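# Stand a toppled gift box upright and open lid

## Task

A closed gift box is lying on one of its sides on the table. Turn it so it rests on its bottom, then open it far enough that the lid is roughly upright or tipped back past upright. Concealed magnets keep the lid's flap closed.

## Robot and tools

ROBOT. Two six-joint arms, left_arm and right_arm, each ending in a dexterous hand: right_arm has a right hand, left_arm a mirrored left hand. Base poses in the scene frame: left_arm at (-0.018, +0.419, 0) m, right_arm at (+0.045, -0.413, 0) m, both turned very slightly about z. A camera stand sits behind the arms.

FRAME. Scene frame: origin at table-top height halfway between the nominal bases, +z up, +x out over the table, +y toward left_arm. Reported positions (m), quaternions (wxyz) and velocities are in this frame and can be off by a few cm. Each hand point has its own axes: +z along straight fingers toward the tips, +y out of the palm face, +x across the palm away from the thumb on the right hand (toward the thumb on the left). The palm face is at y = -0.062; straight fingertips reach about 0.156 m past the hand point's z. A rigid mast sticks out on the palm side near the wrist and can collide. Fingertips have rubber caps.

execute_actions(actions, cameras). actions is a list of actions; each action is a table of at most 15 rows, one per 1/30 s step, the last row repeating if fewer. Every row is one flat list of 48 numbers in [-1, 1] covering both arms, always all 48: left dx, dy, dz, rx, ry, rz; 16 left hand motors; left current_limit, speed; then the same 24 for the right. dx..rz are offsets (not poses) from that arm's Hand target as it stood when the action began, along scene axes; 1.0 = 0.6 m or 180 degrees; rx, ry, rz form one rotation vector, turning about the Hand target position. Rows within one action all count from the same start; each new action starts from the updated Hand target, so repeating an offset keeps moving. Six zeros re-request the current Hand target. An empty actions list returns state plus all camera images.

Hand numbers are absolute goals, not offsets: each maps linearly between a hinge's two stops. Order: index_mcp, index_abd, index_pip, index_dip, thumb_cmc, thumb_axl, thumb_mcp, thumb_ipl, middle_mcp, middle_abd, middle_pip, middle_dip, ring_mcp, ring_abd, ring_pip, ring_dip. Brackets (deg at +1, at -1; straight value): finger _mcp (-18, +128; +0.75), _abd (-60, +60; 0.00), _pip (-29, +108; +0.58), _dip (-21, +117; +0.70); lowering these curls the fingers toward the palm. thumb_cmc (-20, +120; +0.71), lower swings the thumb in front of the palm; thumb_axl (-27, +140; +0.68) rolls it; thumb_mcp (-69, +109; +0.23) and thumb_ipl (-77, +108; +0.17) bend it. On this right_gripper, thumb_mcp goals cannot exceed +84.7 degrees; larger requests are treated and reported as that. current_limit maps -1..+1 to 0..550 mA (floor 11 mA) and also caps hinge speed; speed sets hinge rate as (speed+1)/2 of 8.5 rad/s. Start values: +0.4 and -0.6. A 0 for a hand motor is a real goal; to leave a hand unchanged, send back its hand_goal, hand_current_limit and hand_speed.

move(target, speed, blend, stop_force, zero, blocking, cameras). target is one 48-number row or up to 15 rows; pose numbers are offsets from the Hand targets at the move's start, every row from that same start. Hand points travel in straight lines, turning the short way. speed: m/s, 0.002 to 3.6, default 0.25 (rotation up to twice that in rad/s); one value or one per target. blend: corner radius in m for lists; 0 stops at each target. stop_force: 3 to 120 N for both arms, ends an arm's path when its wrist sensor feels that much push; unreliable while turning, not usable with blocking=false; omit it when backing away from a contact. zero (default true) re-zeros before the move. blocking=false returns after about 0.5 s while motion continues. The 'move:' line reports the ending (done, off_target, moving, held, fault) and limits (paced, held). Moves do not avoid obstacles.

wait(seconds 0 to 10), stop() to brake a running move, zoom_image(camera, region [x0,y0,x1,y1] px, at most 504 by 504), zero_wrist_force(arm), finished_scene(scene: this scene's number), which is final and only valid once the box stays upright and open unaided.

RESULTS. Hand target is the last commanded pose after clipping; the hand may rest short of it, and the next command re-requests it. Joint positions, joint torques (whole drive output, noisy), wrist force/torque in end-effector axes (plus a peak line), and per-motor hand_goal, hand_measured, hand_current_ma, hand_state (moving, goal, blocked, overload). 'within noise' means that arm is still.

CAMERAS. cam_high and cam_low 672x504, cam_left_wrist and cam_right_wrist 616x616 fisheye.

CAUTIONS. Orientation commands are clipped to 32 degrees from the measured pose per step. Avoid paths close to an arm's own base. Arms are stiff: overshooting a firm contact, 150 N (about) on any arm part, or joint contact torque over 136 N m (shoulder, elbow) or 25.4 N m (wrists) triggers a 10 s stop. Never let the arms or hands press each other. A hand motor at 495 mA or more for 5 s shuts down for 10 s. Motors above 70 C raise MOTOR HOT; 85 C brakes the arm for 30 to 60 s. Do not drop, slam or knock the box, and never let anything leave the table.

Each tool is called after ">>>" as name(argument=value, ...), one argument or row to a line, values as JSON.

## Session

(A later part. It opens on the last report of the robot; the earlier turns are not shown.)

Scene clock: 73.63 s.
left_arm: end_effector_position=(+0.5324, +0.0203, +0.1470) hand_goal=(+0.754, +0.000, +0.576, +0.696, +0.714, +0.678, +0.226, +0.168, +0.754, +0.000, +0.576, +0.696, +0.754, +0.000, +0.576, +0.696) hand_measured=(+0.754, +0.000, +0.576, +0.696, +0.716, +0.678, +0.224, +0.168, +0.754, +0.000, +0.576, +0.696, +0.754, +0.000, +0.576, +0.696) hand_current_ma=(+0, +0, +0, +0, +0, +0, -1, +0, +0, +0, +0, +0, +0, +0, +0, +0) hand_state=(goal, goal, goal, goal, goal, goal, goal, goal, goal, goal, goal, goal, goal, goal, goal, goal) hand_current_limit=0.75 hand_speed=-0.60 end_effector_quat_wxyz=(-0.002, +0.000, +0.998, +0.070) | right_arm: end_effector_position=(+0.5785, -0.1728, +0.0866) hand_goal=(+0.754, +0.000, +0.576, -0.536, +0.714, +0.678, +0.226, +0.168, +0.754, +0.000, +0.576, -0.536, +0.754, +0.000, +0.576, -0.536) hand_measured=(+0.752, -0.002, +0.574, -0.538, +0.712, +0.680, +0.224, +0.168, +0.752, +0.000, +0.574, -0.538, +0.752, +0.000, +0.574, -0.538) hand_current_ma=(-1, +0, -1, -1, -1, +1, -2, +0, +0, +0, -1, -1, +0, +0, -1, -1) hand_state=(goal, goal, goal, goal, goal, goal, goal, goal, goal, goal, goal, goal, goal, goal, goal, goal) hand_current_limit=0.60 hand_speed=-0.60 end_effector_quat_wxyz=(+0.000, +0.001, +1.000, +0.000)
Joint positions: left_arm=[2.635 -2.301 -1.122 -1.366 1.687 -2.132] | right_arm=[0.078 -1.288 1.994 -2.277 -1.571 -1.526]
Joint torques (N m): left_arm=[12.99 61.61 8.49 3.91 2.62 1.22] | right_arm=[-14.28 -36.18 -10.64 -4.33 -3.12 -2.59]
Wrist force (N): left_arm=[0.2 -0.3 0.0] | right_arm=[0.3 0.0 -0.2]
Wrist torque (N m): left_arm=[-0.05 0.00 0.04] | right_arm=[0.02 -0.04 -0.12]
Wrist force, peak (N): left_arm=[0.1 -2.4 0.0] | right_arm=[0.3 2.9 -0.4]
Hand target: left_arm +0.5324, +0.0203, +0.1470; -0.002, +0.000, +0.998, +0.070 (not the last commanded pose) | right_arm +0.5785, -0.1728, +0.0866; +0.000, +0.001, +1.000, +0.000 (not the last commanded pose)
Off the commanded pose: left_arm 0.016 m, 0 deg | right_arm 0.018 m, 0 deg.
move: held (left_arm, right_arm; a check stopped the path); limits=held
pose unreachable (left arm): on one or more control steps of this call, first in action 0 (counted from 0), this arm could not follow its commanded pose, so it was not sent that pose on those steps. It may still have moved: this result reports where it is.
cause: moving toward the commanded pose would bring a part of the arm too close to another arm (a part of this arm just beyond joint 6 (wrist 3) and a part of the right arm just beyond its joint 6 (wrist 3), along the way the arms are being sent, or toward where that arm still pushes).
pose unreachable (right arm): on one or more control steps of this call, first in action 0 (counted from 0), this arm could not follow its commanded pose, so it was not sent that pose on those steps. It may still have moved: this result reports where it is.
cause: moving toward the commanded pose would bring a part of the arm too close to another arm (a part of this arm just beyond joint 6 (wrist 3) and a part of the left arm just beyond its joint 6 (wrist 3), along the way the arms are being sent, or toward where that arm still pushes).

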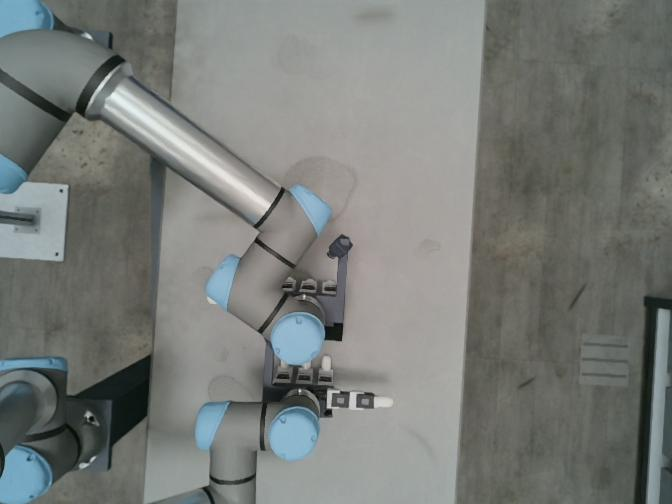

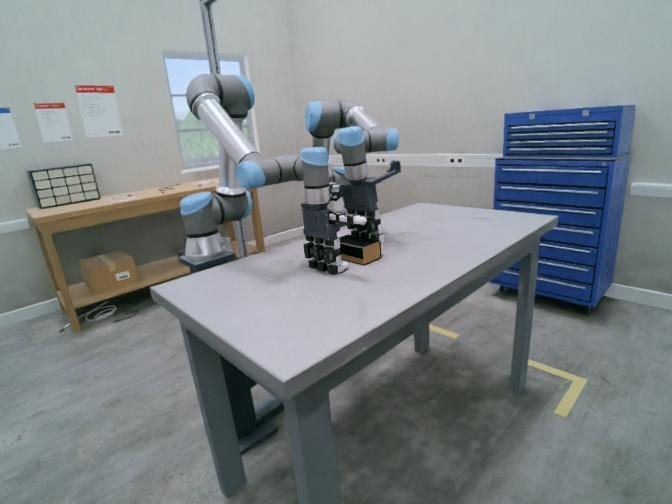

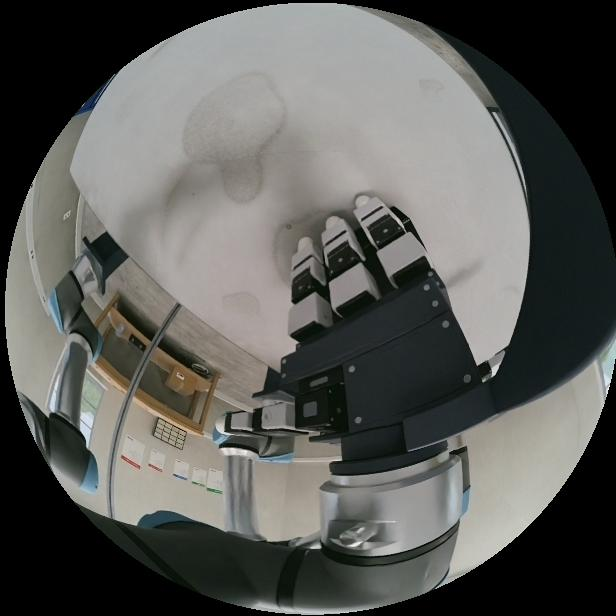

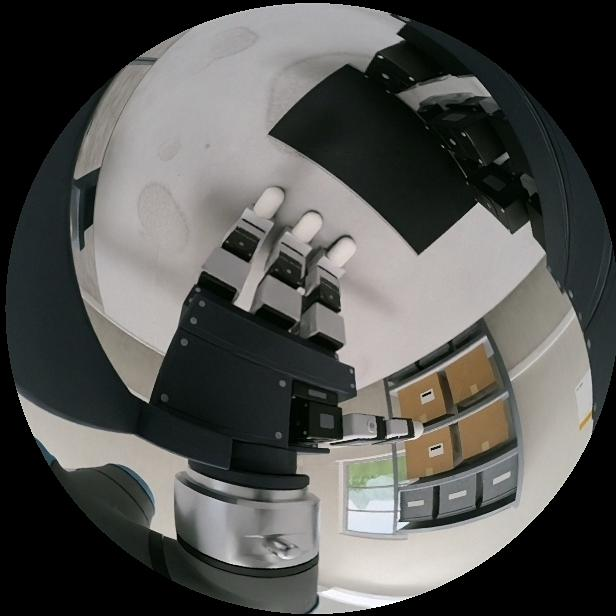

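>>> move(
  target=[
    [0,0.12,0.06,-0.12,0,0,0.754,0.0,0.576,0.696,0.714,0.678,0.226,0.168,0.754,0.0,0.576,0.696,0.754,0.0,0.576,0.696,0.75,-0.6, 0,0,0,0,0,0,0.754,0.0,0.576,-0.536,0.714,0.678,0.226,0.168,0.754,0.0,0.576,-0.536,0.754,0.0,0.576,-0.536,0.6,-0.6],
    [0,0.1285,-0.1325,-0.2944,0,0,0.754,0.0,0.576,0.696,0.714,0.678,0.226,0.168,0.754,0.0,0.576,0.696,0.754,0.0,0.576,0.696,0.75,-0.6, 0,0,0,0,0,0,0.754,0.0,0.576,-0.536,0.714,0.678,0.226,0.168,0.754,0.0,0.576,-0.536,0.754,0.0,0.576,-0.536,0.6,-0.6],
  ],
  speed=0.25,
  blend=0.02,
  cameras=["all"],
)

>>> zoom_image(
  camera="cam_low",
  region=[310, 170, 430, 290],
)

>>> zoom_image(
  camera="cam_high",
  region=[220, 220, 420, 420],
)

Scene clock: 76.83 s.
left_arm: end_effector_position=(+0.5324, +0.0975, +0.0675) hand_goal=(+0.754, +0.000, +0.576, +0.696, +0.714, +0.678, +0.226, +0.168, +0.754, +0.000, +0.576, +0.696, +0.754, +0.000, +0.576, +0.696) hand_measured=(+0.748, +0.000, +0.576, +0.696, +0.710, +0.678, +0.224, +0.168, +0.748, +0.000, +0.576, +0.696, +0.748, +0.000, +0.576, +0.696) hand_current_ma=(-3, +0, +0, +0, -2, +0, -1, +0, -4, +0, +0, +0, -3, +0, +0, +0) hand_state=(goal, goal, goal, goal, goal, goal, goal, goal, goal, goal, goal, goal, goal, goal, goal, goal) hand_current_limit=0.75 hand_speed=-0.60 end_effector_quat_wxyz=(-0.001, +0.001, +0.924, -0.383) | right_arm: end_effector_position=(+0.5785, -0.1728, +0.0866) hand_goal=(+0.754, +0.000, +0.576, -0.536, +0.714, +0.678, +0.226, +0.168, +0.754, +0.000, +0.576, -0.536, +0.754, +0.000, +0.576, -0.536) hand_measured=(+0.752, -0.002, +0.574, -0.538, +0.712, +0.680, +0.224, +0.168, +0.752, +0.000, +0.574, -0.538, +0.752, +0.000, +0.574, -0.538) hand_current_ma=(-1, +0, -1, -1, -1, +1, -2, +0, +0, +0, -1, -1, +0, +0, -1, -1) hand_state=(goal, goal, goal, goal, goal, goal, goal, goal, goal, goal, goal, goal, goal, goal, goal, goal) hand_current_limit=0.60 hand_speed=-0.60 end_effector_quat_wxyz=(+0.000, +0.001, +1.000, +0.000)
Joint positions: left_arm=[3.045 -2.077 -1.783 -0.711 0.796 -1.773] | right_arm=[0.078 -1.288 1.994 -2.277 -1.571 -1.526]
Joint torques (N m): left_arm=[-7.68 45.33 19.07 4.27 -3.59 0.27] | right_arm=[-14.4 -40 -10.32 -4.54 -2.98 -2.54]
Wrist force (N): left_arm=[-0.6 0.7 -1.0] | right_arm=[0.3 0.2 -0.4]
Wrist torque (N m): left_arm=[0.07 0.07 -0.03] | right_arm=[0.06 -0.04 -0.11]
Wrist force, peak (N): left_arm=[-0.6 2.0 -1.0] | right_arm=[0.1 0.3 -0.5]
Hand target: left_arm +0.5324, +0.0974, +0.0675; -0.001, +0.001, +0.924, -0.383 | right_arm +0.5785, -0.1728, +0.0866; +0.000, +0.001, +1.000, +0.000
Off the commanded pose: left_arm 0.000 m, 0 deg | right_arm 0.000 m, 0 deg.
move: done

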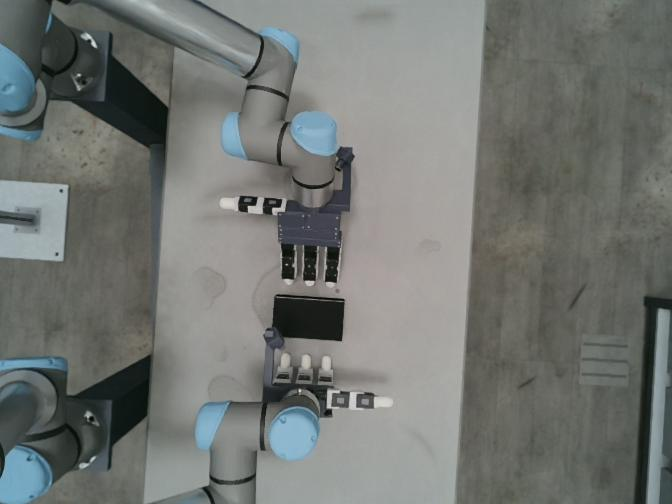

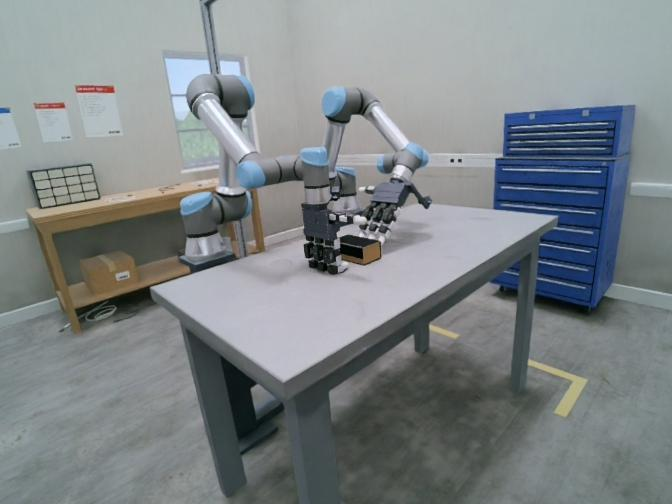

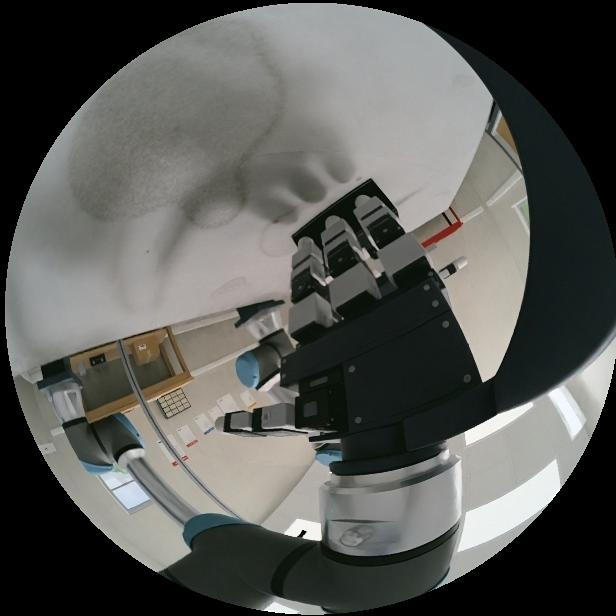

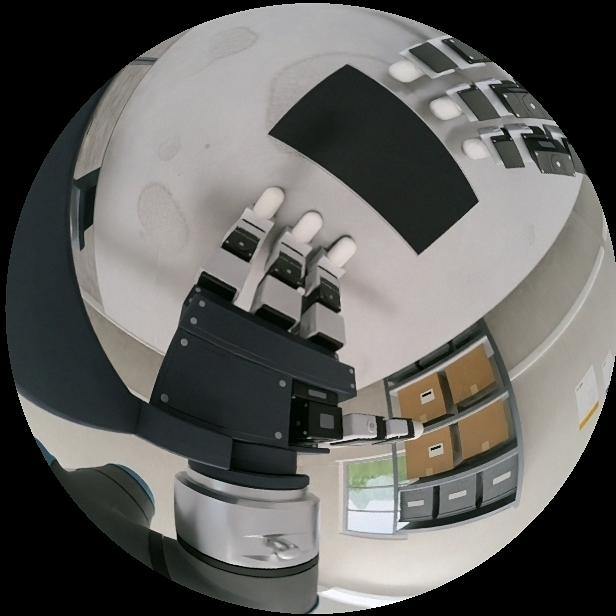

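Scaled by 4.200.

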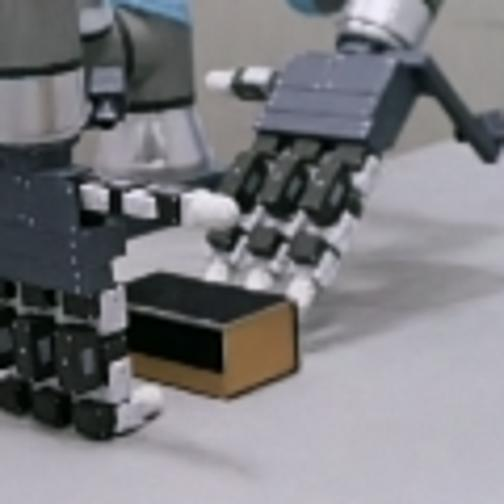

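Scaled by 2.520.

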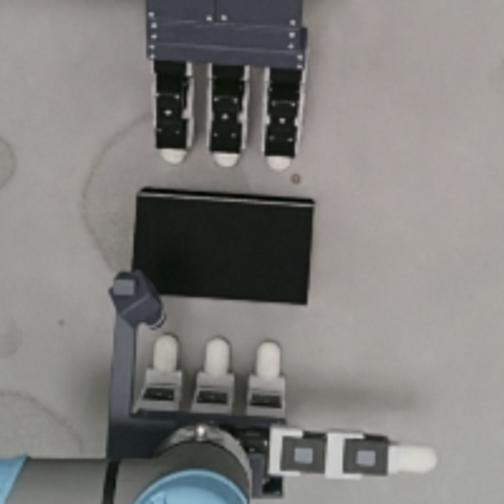

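>>> move(
  target=[0,-0.060,0,0,0,0,0.754,0.0,0.576,0.696,0.714,0.678,0.226,0.168,0.754,0.0,0.576,0.696,0.754,0.0,0.576,0.696,0.75,-0.6, 0,0.070,0,0,0,0,0.754,0.0,0.576,-0.536,0.714,0.678,0.226,0.168,0.754,0.0,0.576,-0.536,0.754,0.0,0.576,-0.536,0.6,-0.6],
  speed=0.03,
  stop_force=3,
  cameras=["all"],
)

>>> zoom_image(
  camera="cam_low",
  region=[320, 210, 400, 290],
)

>>> zoom_image(
  camera="cam_high",
  region=[240, 240, 380, 380],
)

>>> zoom_image(
  camera="cam_right_wrist",
  region=[200, 40, 500, 340],
)

Scene clock: 79.53 s.
left_arm: end_effector_position=(+0.5324, +0.0651, +0.0675) hand_goal=(+0.754, +0.000, +0.576, +0.696, +0.714, +0.678, +0.226, +0.168, +0.754, +0.000, +0.576, +0.696, +0.754, +0.000, +0.576, +0.696) hand_measured=(+0.744, +0.002, +0.576, +0.696, +0.710, +0.678, +0.224, +0.168, +0.744, +0.002, +0.576, +0.696, +0.744, +0.002, +0.576, +0.696) hand_current_ma=(-7, +0, +0, +0, -2, +0, -1, +0, -8, +0, +0, +0, -8, +0, +0, +0) hand_state=(goal, goal, goal, goal, goal, goal, goal, goal, goal, goal, goal, goal, goal, goal, goal, goal) hand_current_limit=0.75 hand_speed=-0.60 end_effector_quat_wxyz=(-0.001, +0.001, +0.924, -0.383) | right_arm: end_effector_position=(+0.5785, -0.1352, +0.0866) hand_goal=(+0.754, +0.000, +0.576, -0.536, +0.714, +0.678, +0.226, +0.168, +0.754, +0.000, +0.576, -0.536, +0.754, +0.000, +0.576, -0.536) hand_measured=(+0.758, -0.002, +0.574, -0.538, +0.712, +0.680, +0.224, +0.168, +0.758, +0.000, +0.574, -0.538, +0.758, +0.000, +0.574, -0.538) hand_current_ma=(+3, +0, -1, -1, -1, +1, -2, +0, +2, +0, -1, -1, +2, +0, -1, -1) hand_state=(goal, goal, goal, goal, goal, goal, goal, goal, goal, goal, goal, goal, goal, goal, goal, goal) hand_current_limit=0.60 hand_speed=-0.60 end_effector_quat_wxyz=(+0.000, +0.001, +1.000, +0.000)
Joint positions: left_arm=[2.993 -2.109 -1.745 -0.667 0.804 -1.845] | right_arm=[0.15 -1.264 1.96 -2.267 -1.571 -1.454]
Joint torques (N m): left_arm=[12.59 50.29 4.7 4.49 -3.68 -1.52] | right_arm=[-5.76 -42.94 -13.21 -4.76 0.46 2.71]
Wrist force (N): left_arm=[-0.4 0.7 -1.0] | right_arm=[0.2 -0.3 -0.2]
Wrist torque (N m): left_arm=[0.07 0.05 -0.09] | right_arm=[0.05 0.02 -0.02]
Wrist force, peak (N): left_arm=[-0.3 1.2 -20.6] | right_arm=[0.8 -6.6 -6.4]
Hand target: left_arm +0.5324, +0.0651, +0.0675; -0.001, +0.001, +0.924, -0.383 (not the last commanded pose) | right_arm +0.5785, -0.1352, +0.0866; +0.000, +0.001, +1.000, +0.000 (not the last commanded pose)
Off the commanded pose: left_arm 0.004 m, 0 deg | right_arm 0.004 m, 0 deg.
move: contact (left_arm, right_arm)

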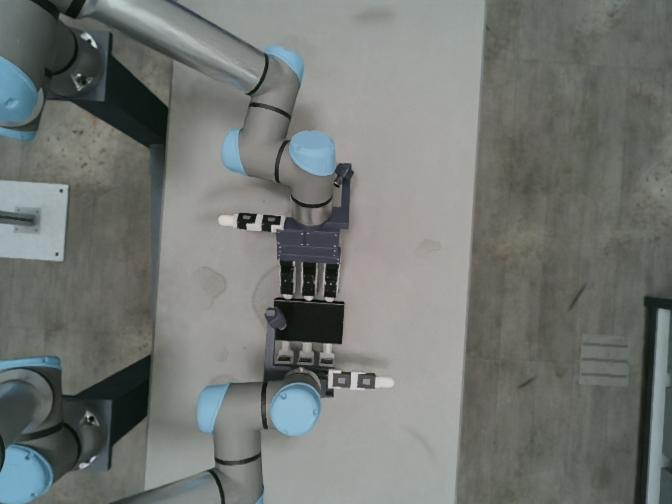

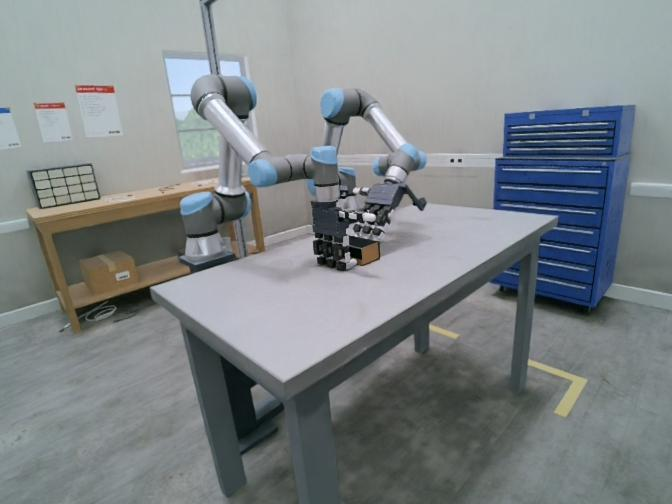

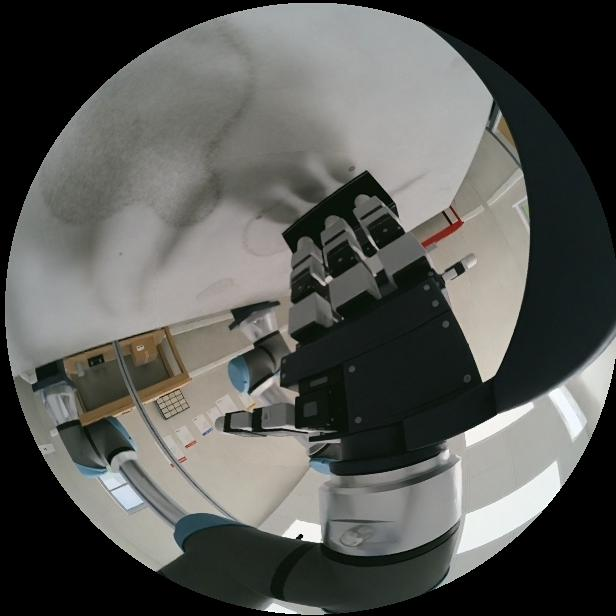

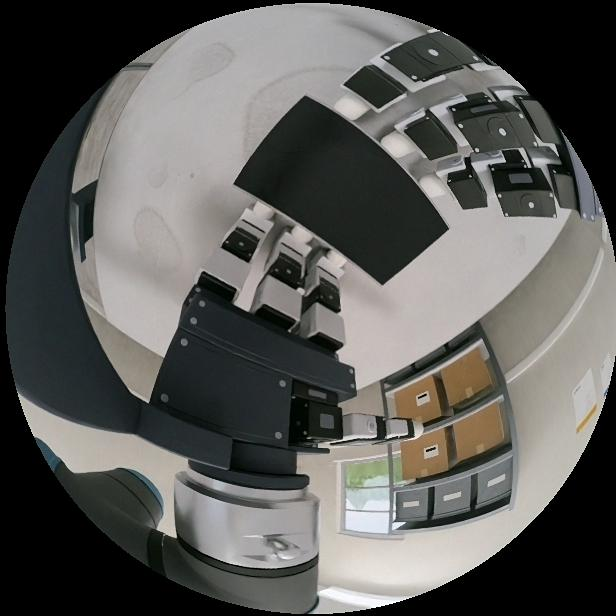

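Scaled by 6.300.

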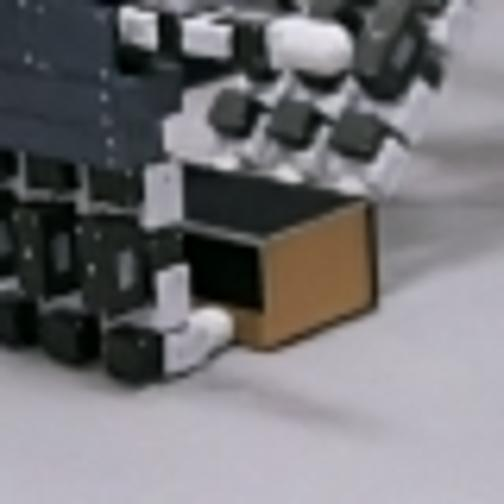

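Scaled by 3.600.

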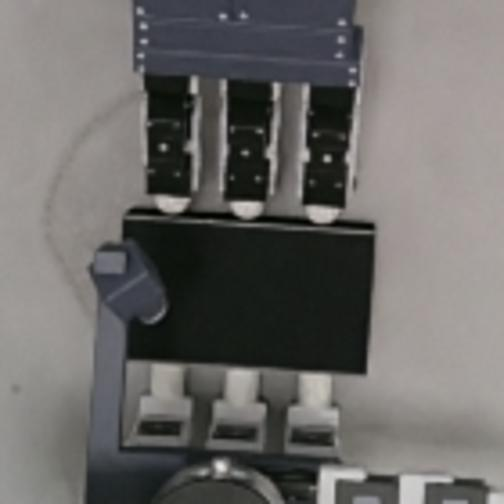

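Scaled by 1.680 from the camera's 616x616 image, which has a finer 880x880 frame.

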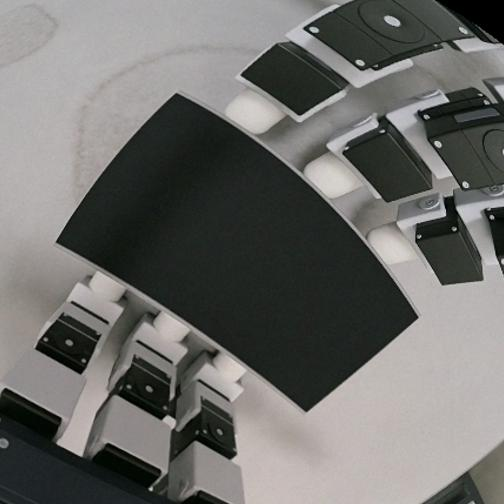

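>>> move(
  target=[
    [0,-0.006,0,0,0,0,0.754,0.0,0.576,0.696,0.714,0.678,0.226,0.168,0.754,0.0,0.576,0.696,0.754,0.0,0.576,0.696,0.75,-0.6, 0,0.006,0,0,0,0,0.754,0.0,0.576,-0.536,0.714,0.678,0.226,0.168,0.754,0.0,0.576,-0.536,0.754,0.0,0.576,-0.536,0.75,-0.6],
    [0,-0.006,0,0,0,0,0.754,0.0,0.576,0.696,0.714,0.678,0.226,0.168,0.754,0.0,0.576,0.696,0.754,0.0,0.576,0.696,0.75,-0.6, 0,0.006,0.020,0,0,0,0.754,0.0,0.576,-0.536,0.714,0.678,0.226,0.168,0.754,0.0,0.576,-0.536,0.754,0.0,0.576,-0.536,0.75,-0.6],
  ],
  speed=0.03,
  cameras=["all"],
)

>>> zoom_image(
  camera="cam_low",
  region=[320, 210, 400, 290],
)

>>> zoom_image(
  camera="cam_high",
  region=[240, 240, 380, 380],
)

>>> zoom_image(
  camera="cam_right_wrist",
  region=[200, 40, 500, 340],
)

Scene clock: 81.13 s.
left_arm: end_effector_position=(+0.5323, +0.0615, +0.0674) hand_goal=(+0.754, +0.000, +0.576, +0.696, +0.714, +0.678, +0.226, +0.168, +0.754, +0.000, +0.576, +0.696, +0.754, +0.000, +0.576, +0.696) hand_measured=(+0.740, +0.002, +0.574, +0.698, +0.710, +0.678, +0.224, +0.168, +0.738, +0.002, +0.574, +0.698, +0.738, +0.002, +0.572, +0.698) hand_current_ma=(-14, +1, -1, +1, -2, +0, -1, +0, -16, +1, +0, +1, -16, +1, -1, +1) hand_state=(goal, goal, goal, goal, goal, goal, goal, goal, goal, goal, goal, goal, goal, goal, goal, goal) hand_current_limit=0.75 hand_speed=-0.60 end_effector_quat_wxyz=(-0.001, +0.001, +0.924, -0.383) | right_arm: end_effector_position=(+0.5785, -0.1315, +0.0988) hand_goal=(+0.754, +0.000, +0.576, -0.536, +0.714, +0.678, +0.226, +0.168, +0.754, +0.000, +0.576, -0.536, +0.754, +0.000, +0.576, -0.536) hand_measured=(+0.802, +0.002, +0.602, -0.524, +0.712, +0.680, +0.224, +0.168, +0.800, +0.002, +0.604, -0.524, +0.802, +0.002, +0.602, -0.524) hand_current_ma=(+98, +0, +36, +11, -1, +1, -2, +0, +94, +0, +40, +10, +97, +1, +35, +12) hand_state=(blocked, goal, blocked, goal, goal, goal, goal, goal, blocked, goal, blocked, goal, blocked, goal, blocked, goal) hand_current_limit=0.75 hand_speed=-0.60 end_effector_quat_wxyz=(+0.000, +0.001, +1.000, +0.000) end_effector_velocity=(+0.000, +0.000, -0.002) end_effector_angular_velocity=(+0.000, -0.002, +0.000)
Joint positions: left_arm=[2.987 -2.113 -1.74 -0.663 0.805 -1.853] | right_arm=[0.157 -1.281 1.943 -2.234 -1.571 -1.447]
Joint velocities: left_arm=[within noise] | right_arm=[0 0.003 0.002 -0.007 0 0]
Joint torques (N m): left_arm=[-2.36 39.85 3.7 1.05 -1.53 1.53] | right_arm=[-3.99 -28.15 -16.21 -5.32 1.08 -2.65]
Wrist force (N): left_arm=[-0.9 2.2 -8.0] | right_arm=[0.8 -7.7 1.4]
Wrist torque (N m): left_arm=[0.55 -0.09 -0.07] | right_arm=[0.40 0.00 -0.29]
Wrist force, peak (N): left_arm=[0.2 3.0 -37.7] | right_arm=[0.2 -15.9 -11.9]
Hand target: left_arm +0.5324, +0.0615, +0.0675; -0.001, +0.001, +0.924, -0.383 | right_arm +0.5785, -0.1316, +0.0986; +0.000, +0.001, +1.000, +0.000
Off the commanded pose: left_arm 0.000 m, 0 deg | right_arm 0.000 m, 0 deg.
move: done

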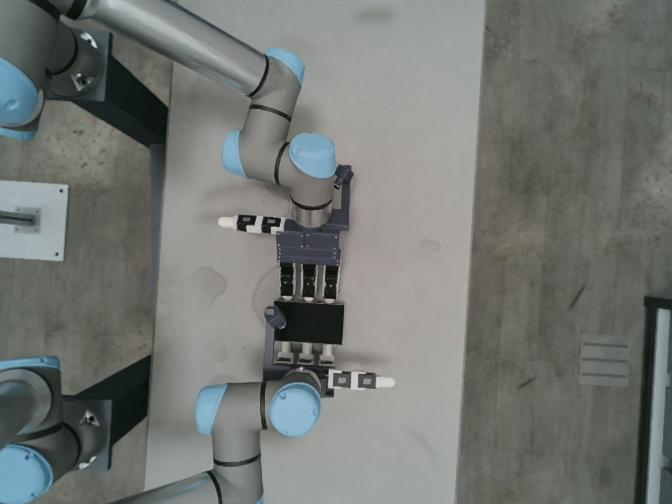

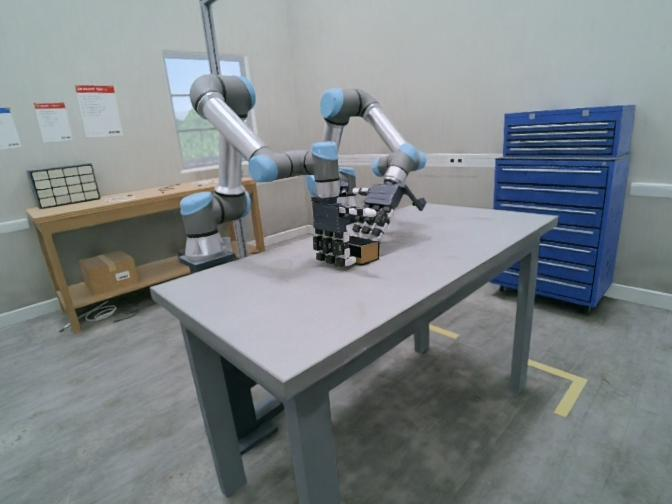

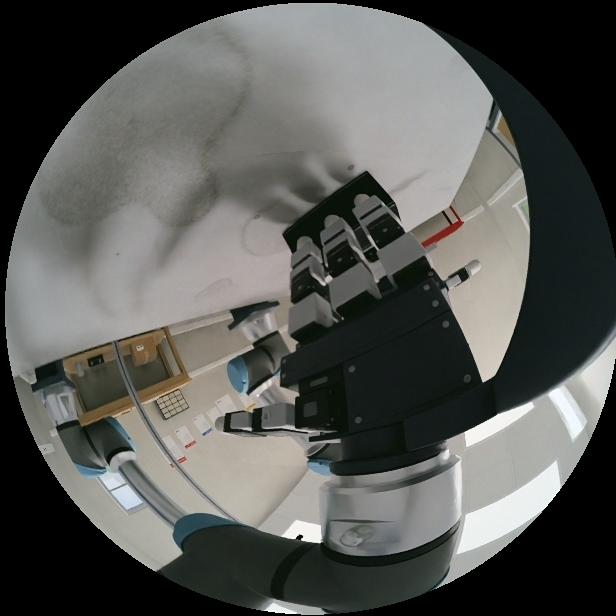

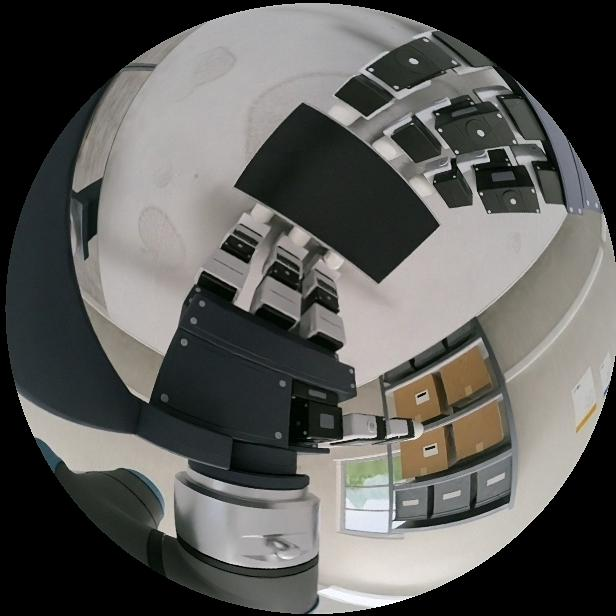

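Scaled by 6.300.

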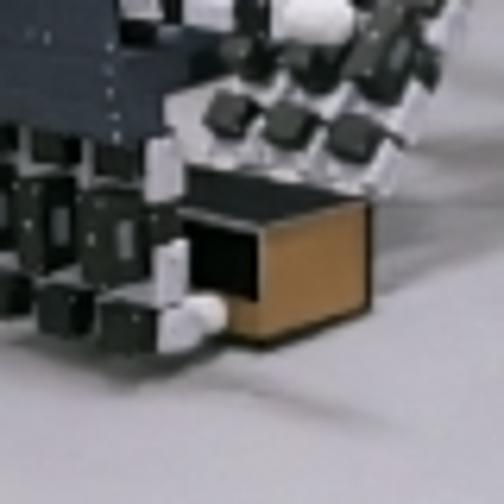

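Scaled by 3.600.

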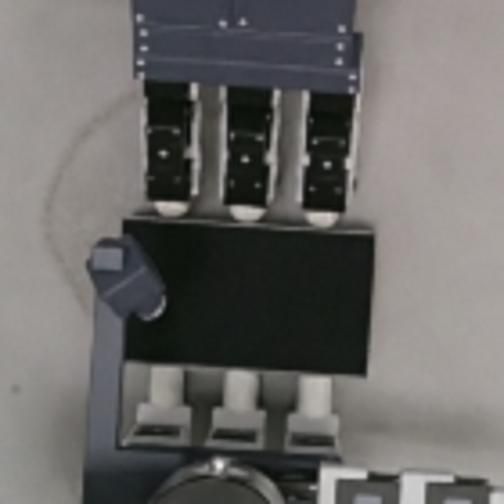

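Scaled by 1.680 from the camera's 616x616 image, which has a finer 880x880 frame.

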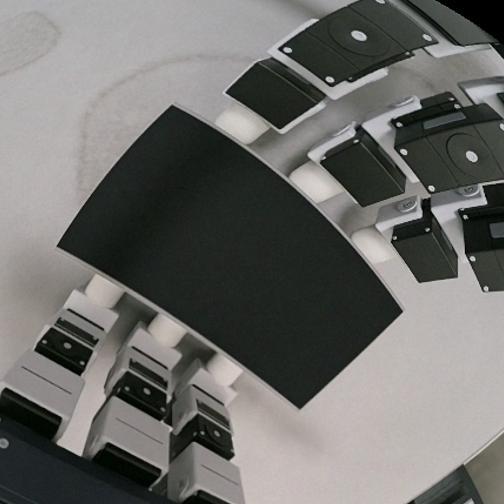

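>>> zoom_image(
  camera="cam_low",
  region=[345, 230, 390, 275],
)

Scaled by 11.200.

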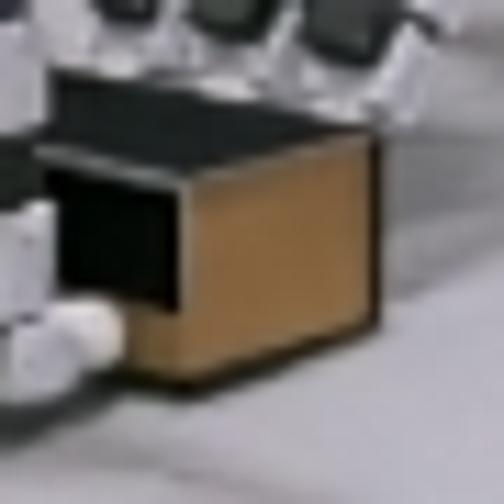

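>>> move(
  target=[0,0,0,0,0,0,0.754,0.0,0.576,0.696,0.714,0.678,0.226,0.168,0.754,0.0,0.576,0.696,0.754,0.0,0.576,0.696,0.75,-0.6, 0,-0.012,-0.020,0,0,0,0.754,0.0,0.576,-0.536,0.714,0.678,0.226,0.168,0.754,0.0,0.576,-0.536,0.754,0.0,0.576,-0.536,0.75,-0.6],
  speed=0.03,
  cameras=["cam_low"],
)

>>> zoom_image(
  camera="cam_low",
  region=[335, 225, 390, 280],
)

Scene clock: 82.70 s.
left_arm: end_effector_position=(+0.5324, +0.0615, +0.0675) hand_goal=(+0.754, +0.000, +0.576, +0.696, +0.714, +0.678, +0.226, +0.168, +0.754, +0.000, +0.576, +0.696, +0.754, +0.000, +0.576, +0.696) hand_measured=(+0.740, +0.002, +0.574, +0.698, +0.710, +0.678, +0.224, +0.168, +0.738, +0.002, +0.574, +0.698, +0.738, +0.002, +0.572, +0.698) hand_current_ma=(-14, +0, -1, +1, -2, +0, -1, +0, -16, +0, -1, +1, -16, +0, -1, +0) hand_state=(goal, goal, goal, goal, goal, goal, goal, goal, goal, goal, goal, goal, goal, goal, goal, goal) hand_current_limit=0.75 hand_speed=-0.60 end_effector_quat_wxyz=(-0.001, +0.001, +0.924, -0.383) | right_arm: end_effector_position=(+0.5785, -0.1389, +0.0864) hand_goal=(+0.754, +0.000, +0.576, -0.536, +0.714, +0.678, +0.226, +0.168, +0.754, +0.000, +0.576, -0.536, +0.754, +0.000, +0.576, -0.536) hand_measured=(+0.756, +0.000, +0.578, -0.534, +0.712, +0.680, +0.224, +0.168, +0.756, +0.000, +0.578, -0.532, +0.756, +0.000, +0.578, -0.532) hand_current_ma=(+1, +0, +1, +1, -1, +1, -2, +0, +1, +0, +1, +2, +1, +0, +1, +2) hand_state=(goal, goal, goal, goal, goal, goal, goal, goal, goal, goal, goal, goal, goal, goal, goal, goal) hand_current_limit=0.75 hand_speed=-0.60 end_effector_quat_wxyz=(+0.000, +0.001, +1.000, +0.000) end_effector_velocity=(-0.001, +0.001, +0.000) end_effector_angular_velocity=(-0.001, +0.004, +0.002)
Joint positions: left_arm=[2.987 -2.113 -1.74 -0.663 0.805 -1.853] | right_arm=[0.143 -1.266 1.964 -2.268 -1.571 -1.461]
Joint velocities: left_arm=[within noise] | right_arm=[0.002 0 -0.002 0.006 0 0]
Joint torques (N m): left_arm=[8.1 48.67 8.84 3.91 -3.71 1.58] | right_arm=[9.76 -41.33 -27.81 -0.37 0.86 0.82]
Wrist force (N): left_arm=[-0.6 0.6 -1.2] | right_arm=[-0.1 0.1 -0.7]
Wrist torque (N m): left_arm=[0.08 0.07 -0.01] | right_arm=[0.08 -0.01 0.00]
Wrist force, peak (N): left_arm=[-0.7 1.9 -8.0] | right_arm=[0.6 -8.3 1.4]
Hand target: left_arm +0.5324, +0.0615, +0.0675; -0.001, +0.001, +0.924, -0.383 | right_arm +0.5785, -0.1388, +0.0866; +0.000, +0.001, +1.000, +0.000
Off the commanded pose: left_arm 0.000 m, 0 deg | right_arm 0.000 m, 0 deg.
move: done
Images, in order (width x height): cam_low 672x504.

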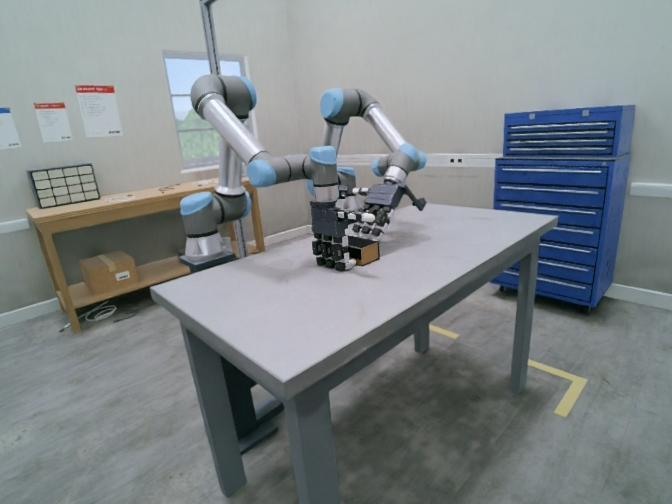

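Scaled by 9.164.

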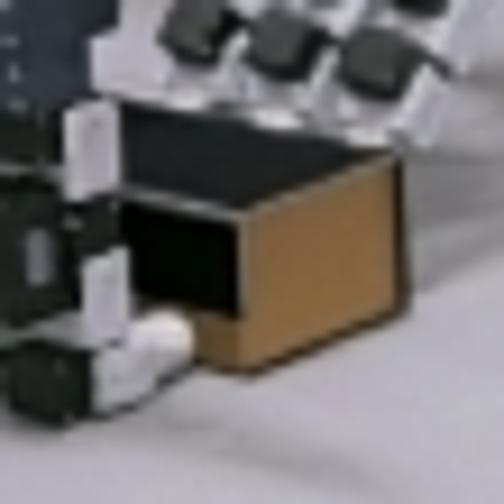

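>>> move(
  target=[
    [0,0,0,0,0,0,0.754,0.0,0.576,0.696,0.714,0.678,0.226,0.168,0.754,0.0,0.576,0.696,0.754,0.0,0.576,0.696,0.75,-0.6, 0,0.003,0,0,0,0,0.754,0.0,0.576,-0.536,0.714,0.678,0.226,0.168,0.754,0.0,0.576,-0.536,0.754,0.0,0.576,-0.536,0.75,-0.6],
    [0,0,0,0,0,0,0.754,0.0,0.576,0.696,0.714,0.678,0.226,0.168,0.754,0.0,0.576,0.696,0.754,0.0,0.576,0.696,0.75,-0.6, 0,0.003,0.0133,0,0,0,0.754,0.0,0.576,-0.536,0.714,0.678,0.226,0.168,0.754,0.0,0.576,-0.536,0.754,0.0,0.576,-0.536,0.75,-0.6],
  ],
  speed=0.03,
  cameras=["cam_low"],
)

>>> zoom_image(
  camera="cam_low",
  region=[335, 225, 390, 280],
)

Scene clock: 84.00 s.
left_arm: end_effector_position=(+0.5324, +0.0615, +0.0675) hand_goal=(+0.754, +0.000, +0.576, +0.696, +0.714, +0.678, +0.226, +0.168, +0.754, +0.000, +0.576, +0.696, +0.754, +0.000, +0.576, +0.696) hand_measured=(+0.740, +0.002, +0.574, +0.698, +0.710, +0.678, +0.224, +0.168, +0.738, +0.002, +0.574, +0.698, +0.738, +0.002, +0.572, +0.698) hand_current_ma=(-14, +0, -1, +0, -2, +0, -1, +0, -16, +0, -1, +0, -16, +0, -1, +0) hand_state=(goal, goal, goal, goal, goal, goal, goal, goal, goal, goal, goal, goal, goal, goal, goal, goal) hand_current_limit=0.75 hand_speed=-0.60 end_effector_quat_wxyz=(-0.001, +0.001, +0.924, -0.383) | right_arm: end_effector_position=(+0.5785, -0.1369, +0.0947) hand_goal=(+0.754, +0.000, +0.576, -0.536, +0.714, +0.678, +0.226, +0.168, +0.754, +0.000, +0.576, -0.536, +0.754, +0.000, +0.576, -0.536) hand_measured=(+0.762, +0.000, +0.580, -0.534, +0.712, +0.680, +0.224, +0.168, +0.762, +0.000, +0.580, -0.534, +0.762, +0.000, +0.580, -0.534) hand_current_ma=(+7, +0, +2, +0, -1, +1, -2, +0, +7, +0, +3, +0, +7, +0, +2, +0) hand_state=(goal, goal, goal, goal, goal, goal, goal, goal, goal, goal, goal, goal, goal, goal, goal, goal) hand_current_limit=0.75 hand_speed=-0.60 end_effector_quat_wxyz=(+0.000, +0.001, +1.000, +0.000) end_effector_velocity=(+0.000, +0.000, -0.002) end_effector_angular_velocity=(+0.000, -0.001, +0.000)
Joint positions: left_arm=[2.987 -2.113 -1.74 -0.663 0.805 -1.853] | right_arm=[0.147 -1.278 1.953 -2.246 -1.571 -1.457]
Joint velocities: left_arm=[within noise] | right_arm=[0 0.003 0.002 -0.006 0 0]
Joint torques (N m): left_arm=[8.64 49.9 12.99 3.97 -3.64 1.55] | right_arm=[1.88 -24.46 -13.7 -4.76 1.3 -0.18]
Wrist force (N): left_arm=[-0.8 1.6 -2.9] | right_arm=[0.3 -1.8 0.4]
Wrist torque (N m): left_arm=[0.18 0.05 -0.04] | right_arm=[0.13 -0.01 -0.17]
Wrist force, peak (N): left_arm=[-0.6 1.6 -3.3] | right_arm=[0.2 -1.8 -1.7]
Hand target: left_arm +0.5324, +0.0615, +0.0675; -0.001, +0.001, +0.924, -0.383 | right_arm +0.5785, -0.1370, +0.0946; +0.000, +0.001, +1.000, +0.000
Off the commanded pose: left_arm 0.000 m, 0 deg | right_arm 0.000 m, 0 deg.
move: done
Images, in order (width x height): cam_low 672x504.

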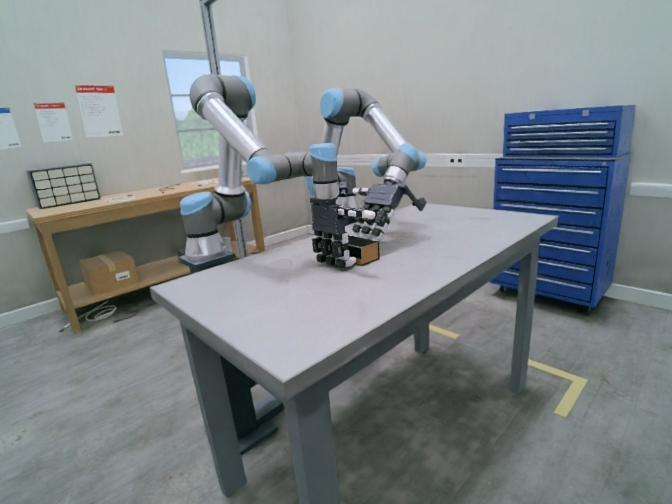

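Scaled by 9.164.

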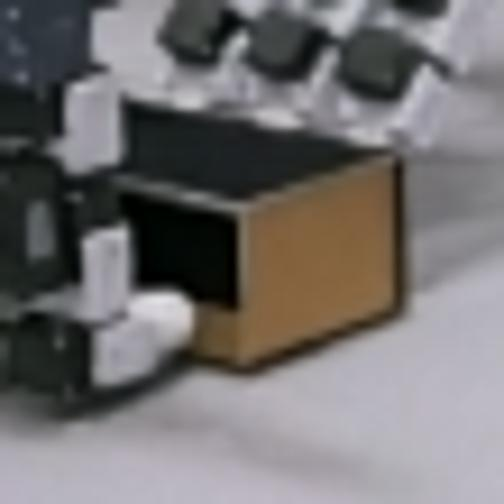

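>>> move(
  target=[
    [0,0,0,0,0,0,0.754,0.0,0.576,0.696,0.714,0.678,0.226,0.168,0.754,0.0,0.576,0.696,0.754,0.0,0.576,0.696,0.75,-0.6, 0,-0.010,-0.0145,0,0,0,0.754,0.0,0.576,-0.536,0.714,0.678,0.226,0.168,0.836,0.0,0.576,-0.681,0.754,0.0,0.576,-0.536,0.75,-0.6],
    [0,0,0,0,0,0,0.754,0.0,0.576,0.696,0.714,0.678,0.226,0.168,0.754,0.0,0.576,0.696,0.754,0.0,0.576,0.696,0.75,-0.6, 0,0.010,-0.0145,0,0,0,0.754,0.0,0.576,-0.536,0.714,0.678,0.226,0.168,0.836,0.0,0.576,-0.681,0.754,0.0,0.576,-0.536,0.75,-0.6],
  ],
  speed=0.04,
  cameras=["cam_low","cam_right_wrist"],
)

>>> zoom_image(
  camera="cam_low",
  region=[335, 225, 390, 280],
)

>>> zoom_image(
  camera="cam_right_wrist",
  region=[200, 140, 400, 340],
)

Scene clock: 86.83 s.
left_arm: end_effector_position=(+0.5324, +0.0615, +0.0675) hand_goal=(+0.754, +0.000, +0.576, +0.696, +0.714, +0.678, +0.226, +0.168, +0.754, +0.000, +0.576, +0.696, +0.754, +0.000, +0.576, +0.696) hand_measured=(+0.740, +0.002, +0.574, +0.698, +0.710, +0.678, +0.224, +0.168, +0.738, +0.002, +0.574, +0.698, +0.738, +0.002, +0.572, +0.698) hand_current_ma=(-14, +0, -1, +0, -2, +0, -1, +0, -16, +0, -1, +0, -16, +0, -2, +0) hand_state=(goal, goal, goal, goal, goal, goal, goal, goal, goal, goal, goal, goal, goal, goal, goal, goal) hand_current_limit=0.75 hand_speed=-0.60 end_effector_quat_wxyz=(-0.001, +0.001, +0.924, -0.383) | right_arm: end_effector_position=(+0.5785, -0.1308, +0.0858) hand_goal=(+0.754, +0.000, +0.576, -0.536, +0.714, +0.678, +0.226, +0.168, +0.836, +0.000, +0.576, -0.680, +0.754, +0.000, +0.576, -0.536) hand_measured=(+0.804, -0.002, +0.572, -0.578, +0.712, +0.680, +0.224, +0.168, +0.830, +0.000, +0.578, -0.676, +0.804, -0.002, +0.574, -0.578) hand_current_ma=(+107, -1, -2, -74, -1, +1, -2, +0, -4, +0, +1, +2, +103, -1, -1, -73) hand_state=(blocked, goal, goal, blocked, goal, goal, goal, goal, goal, goal, goal, goal, blocked, goal, goal, blocked) hand_current_limit=0.75 hand_speed=-0.60 end_effector_quat_wxyz=(+0.000, +0.001, +1.000, +0.000) end_effector_velocity=(+0.000, -0.001, +0.001) end_effector_angular_velocity=(+0.000, -0.001, +0.003)
Joint positions: left_arm=[2.987 -2.113 -1.74 -0.663 0.805 -1.853] | right_arm=[0.158 -1.259 1.956 -2.267 -1.571 -1.446]
Joint velocities: left_arm=[within noise] | right_arm=[-0.002 -0.002 0.001 -0.001 0 -0.005]
Joint torques (N m): left_arm=[8.23 48.97 22.21 4.1 -3.65 1.42] | right_arm=[-10.01 -33.2 -7.98 -1.4 1.91 -2.95]
Wrist force (N): left_arm=[-0.5 2.1 -6.5] | right_arm=[0.8 -11.7 -11.3]
Wrist torque (N m): left_arm=[0.44 -0.05 -0.03] | right_arm=[0.97 0.33 -0.35]
Wrist force, peak (N): left_arm=[-0.6 2.1 -6.7] | right_arm=[1.0 -14.4 -13.1]
Hand target: left_arm +0.5324, +0.0615, +0.0675; -0.001, +0.001, +0.924, -0.383 | right_arm +0.5785, -0.1310, +0.0859; +0.000, +0.001, +1.000, +0.000
Off the commanded pose: left_arm 0.000 m, 0 deg | right_arm 0.000 m, 0 deg.
move: done
Images, in order (width x height): cam_low 672x504, cam_right_wrist 616x616.

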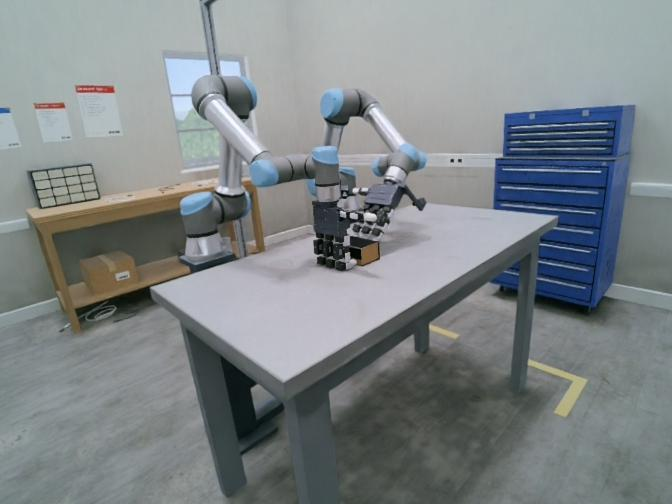

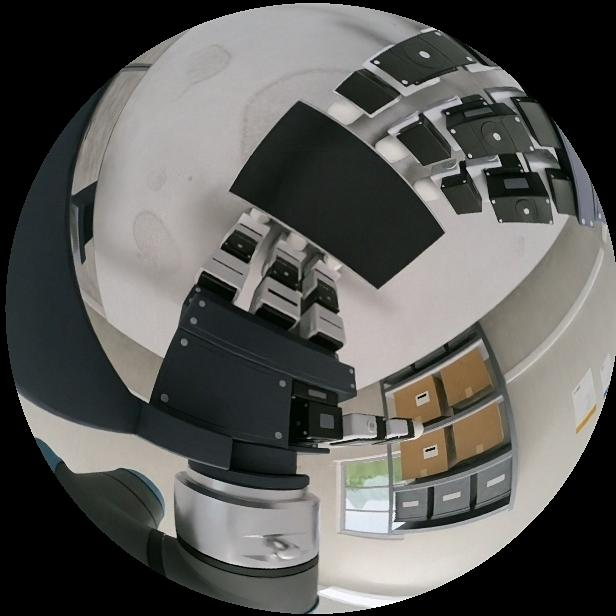

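Scaled by 9.164.

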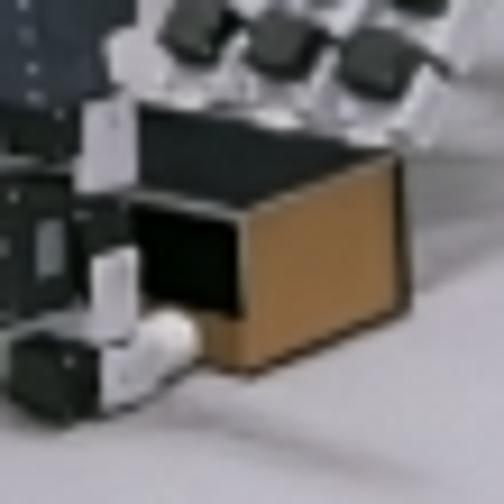

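Scaled by 2.520 from the camera's 616x616 image, which has a finer 880x880 frame.

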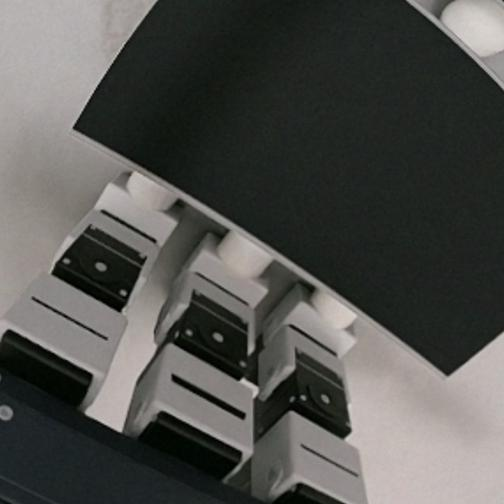

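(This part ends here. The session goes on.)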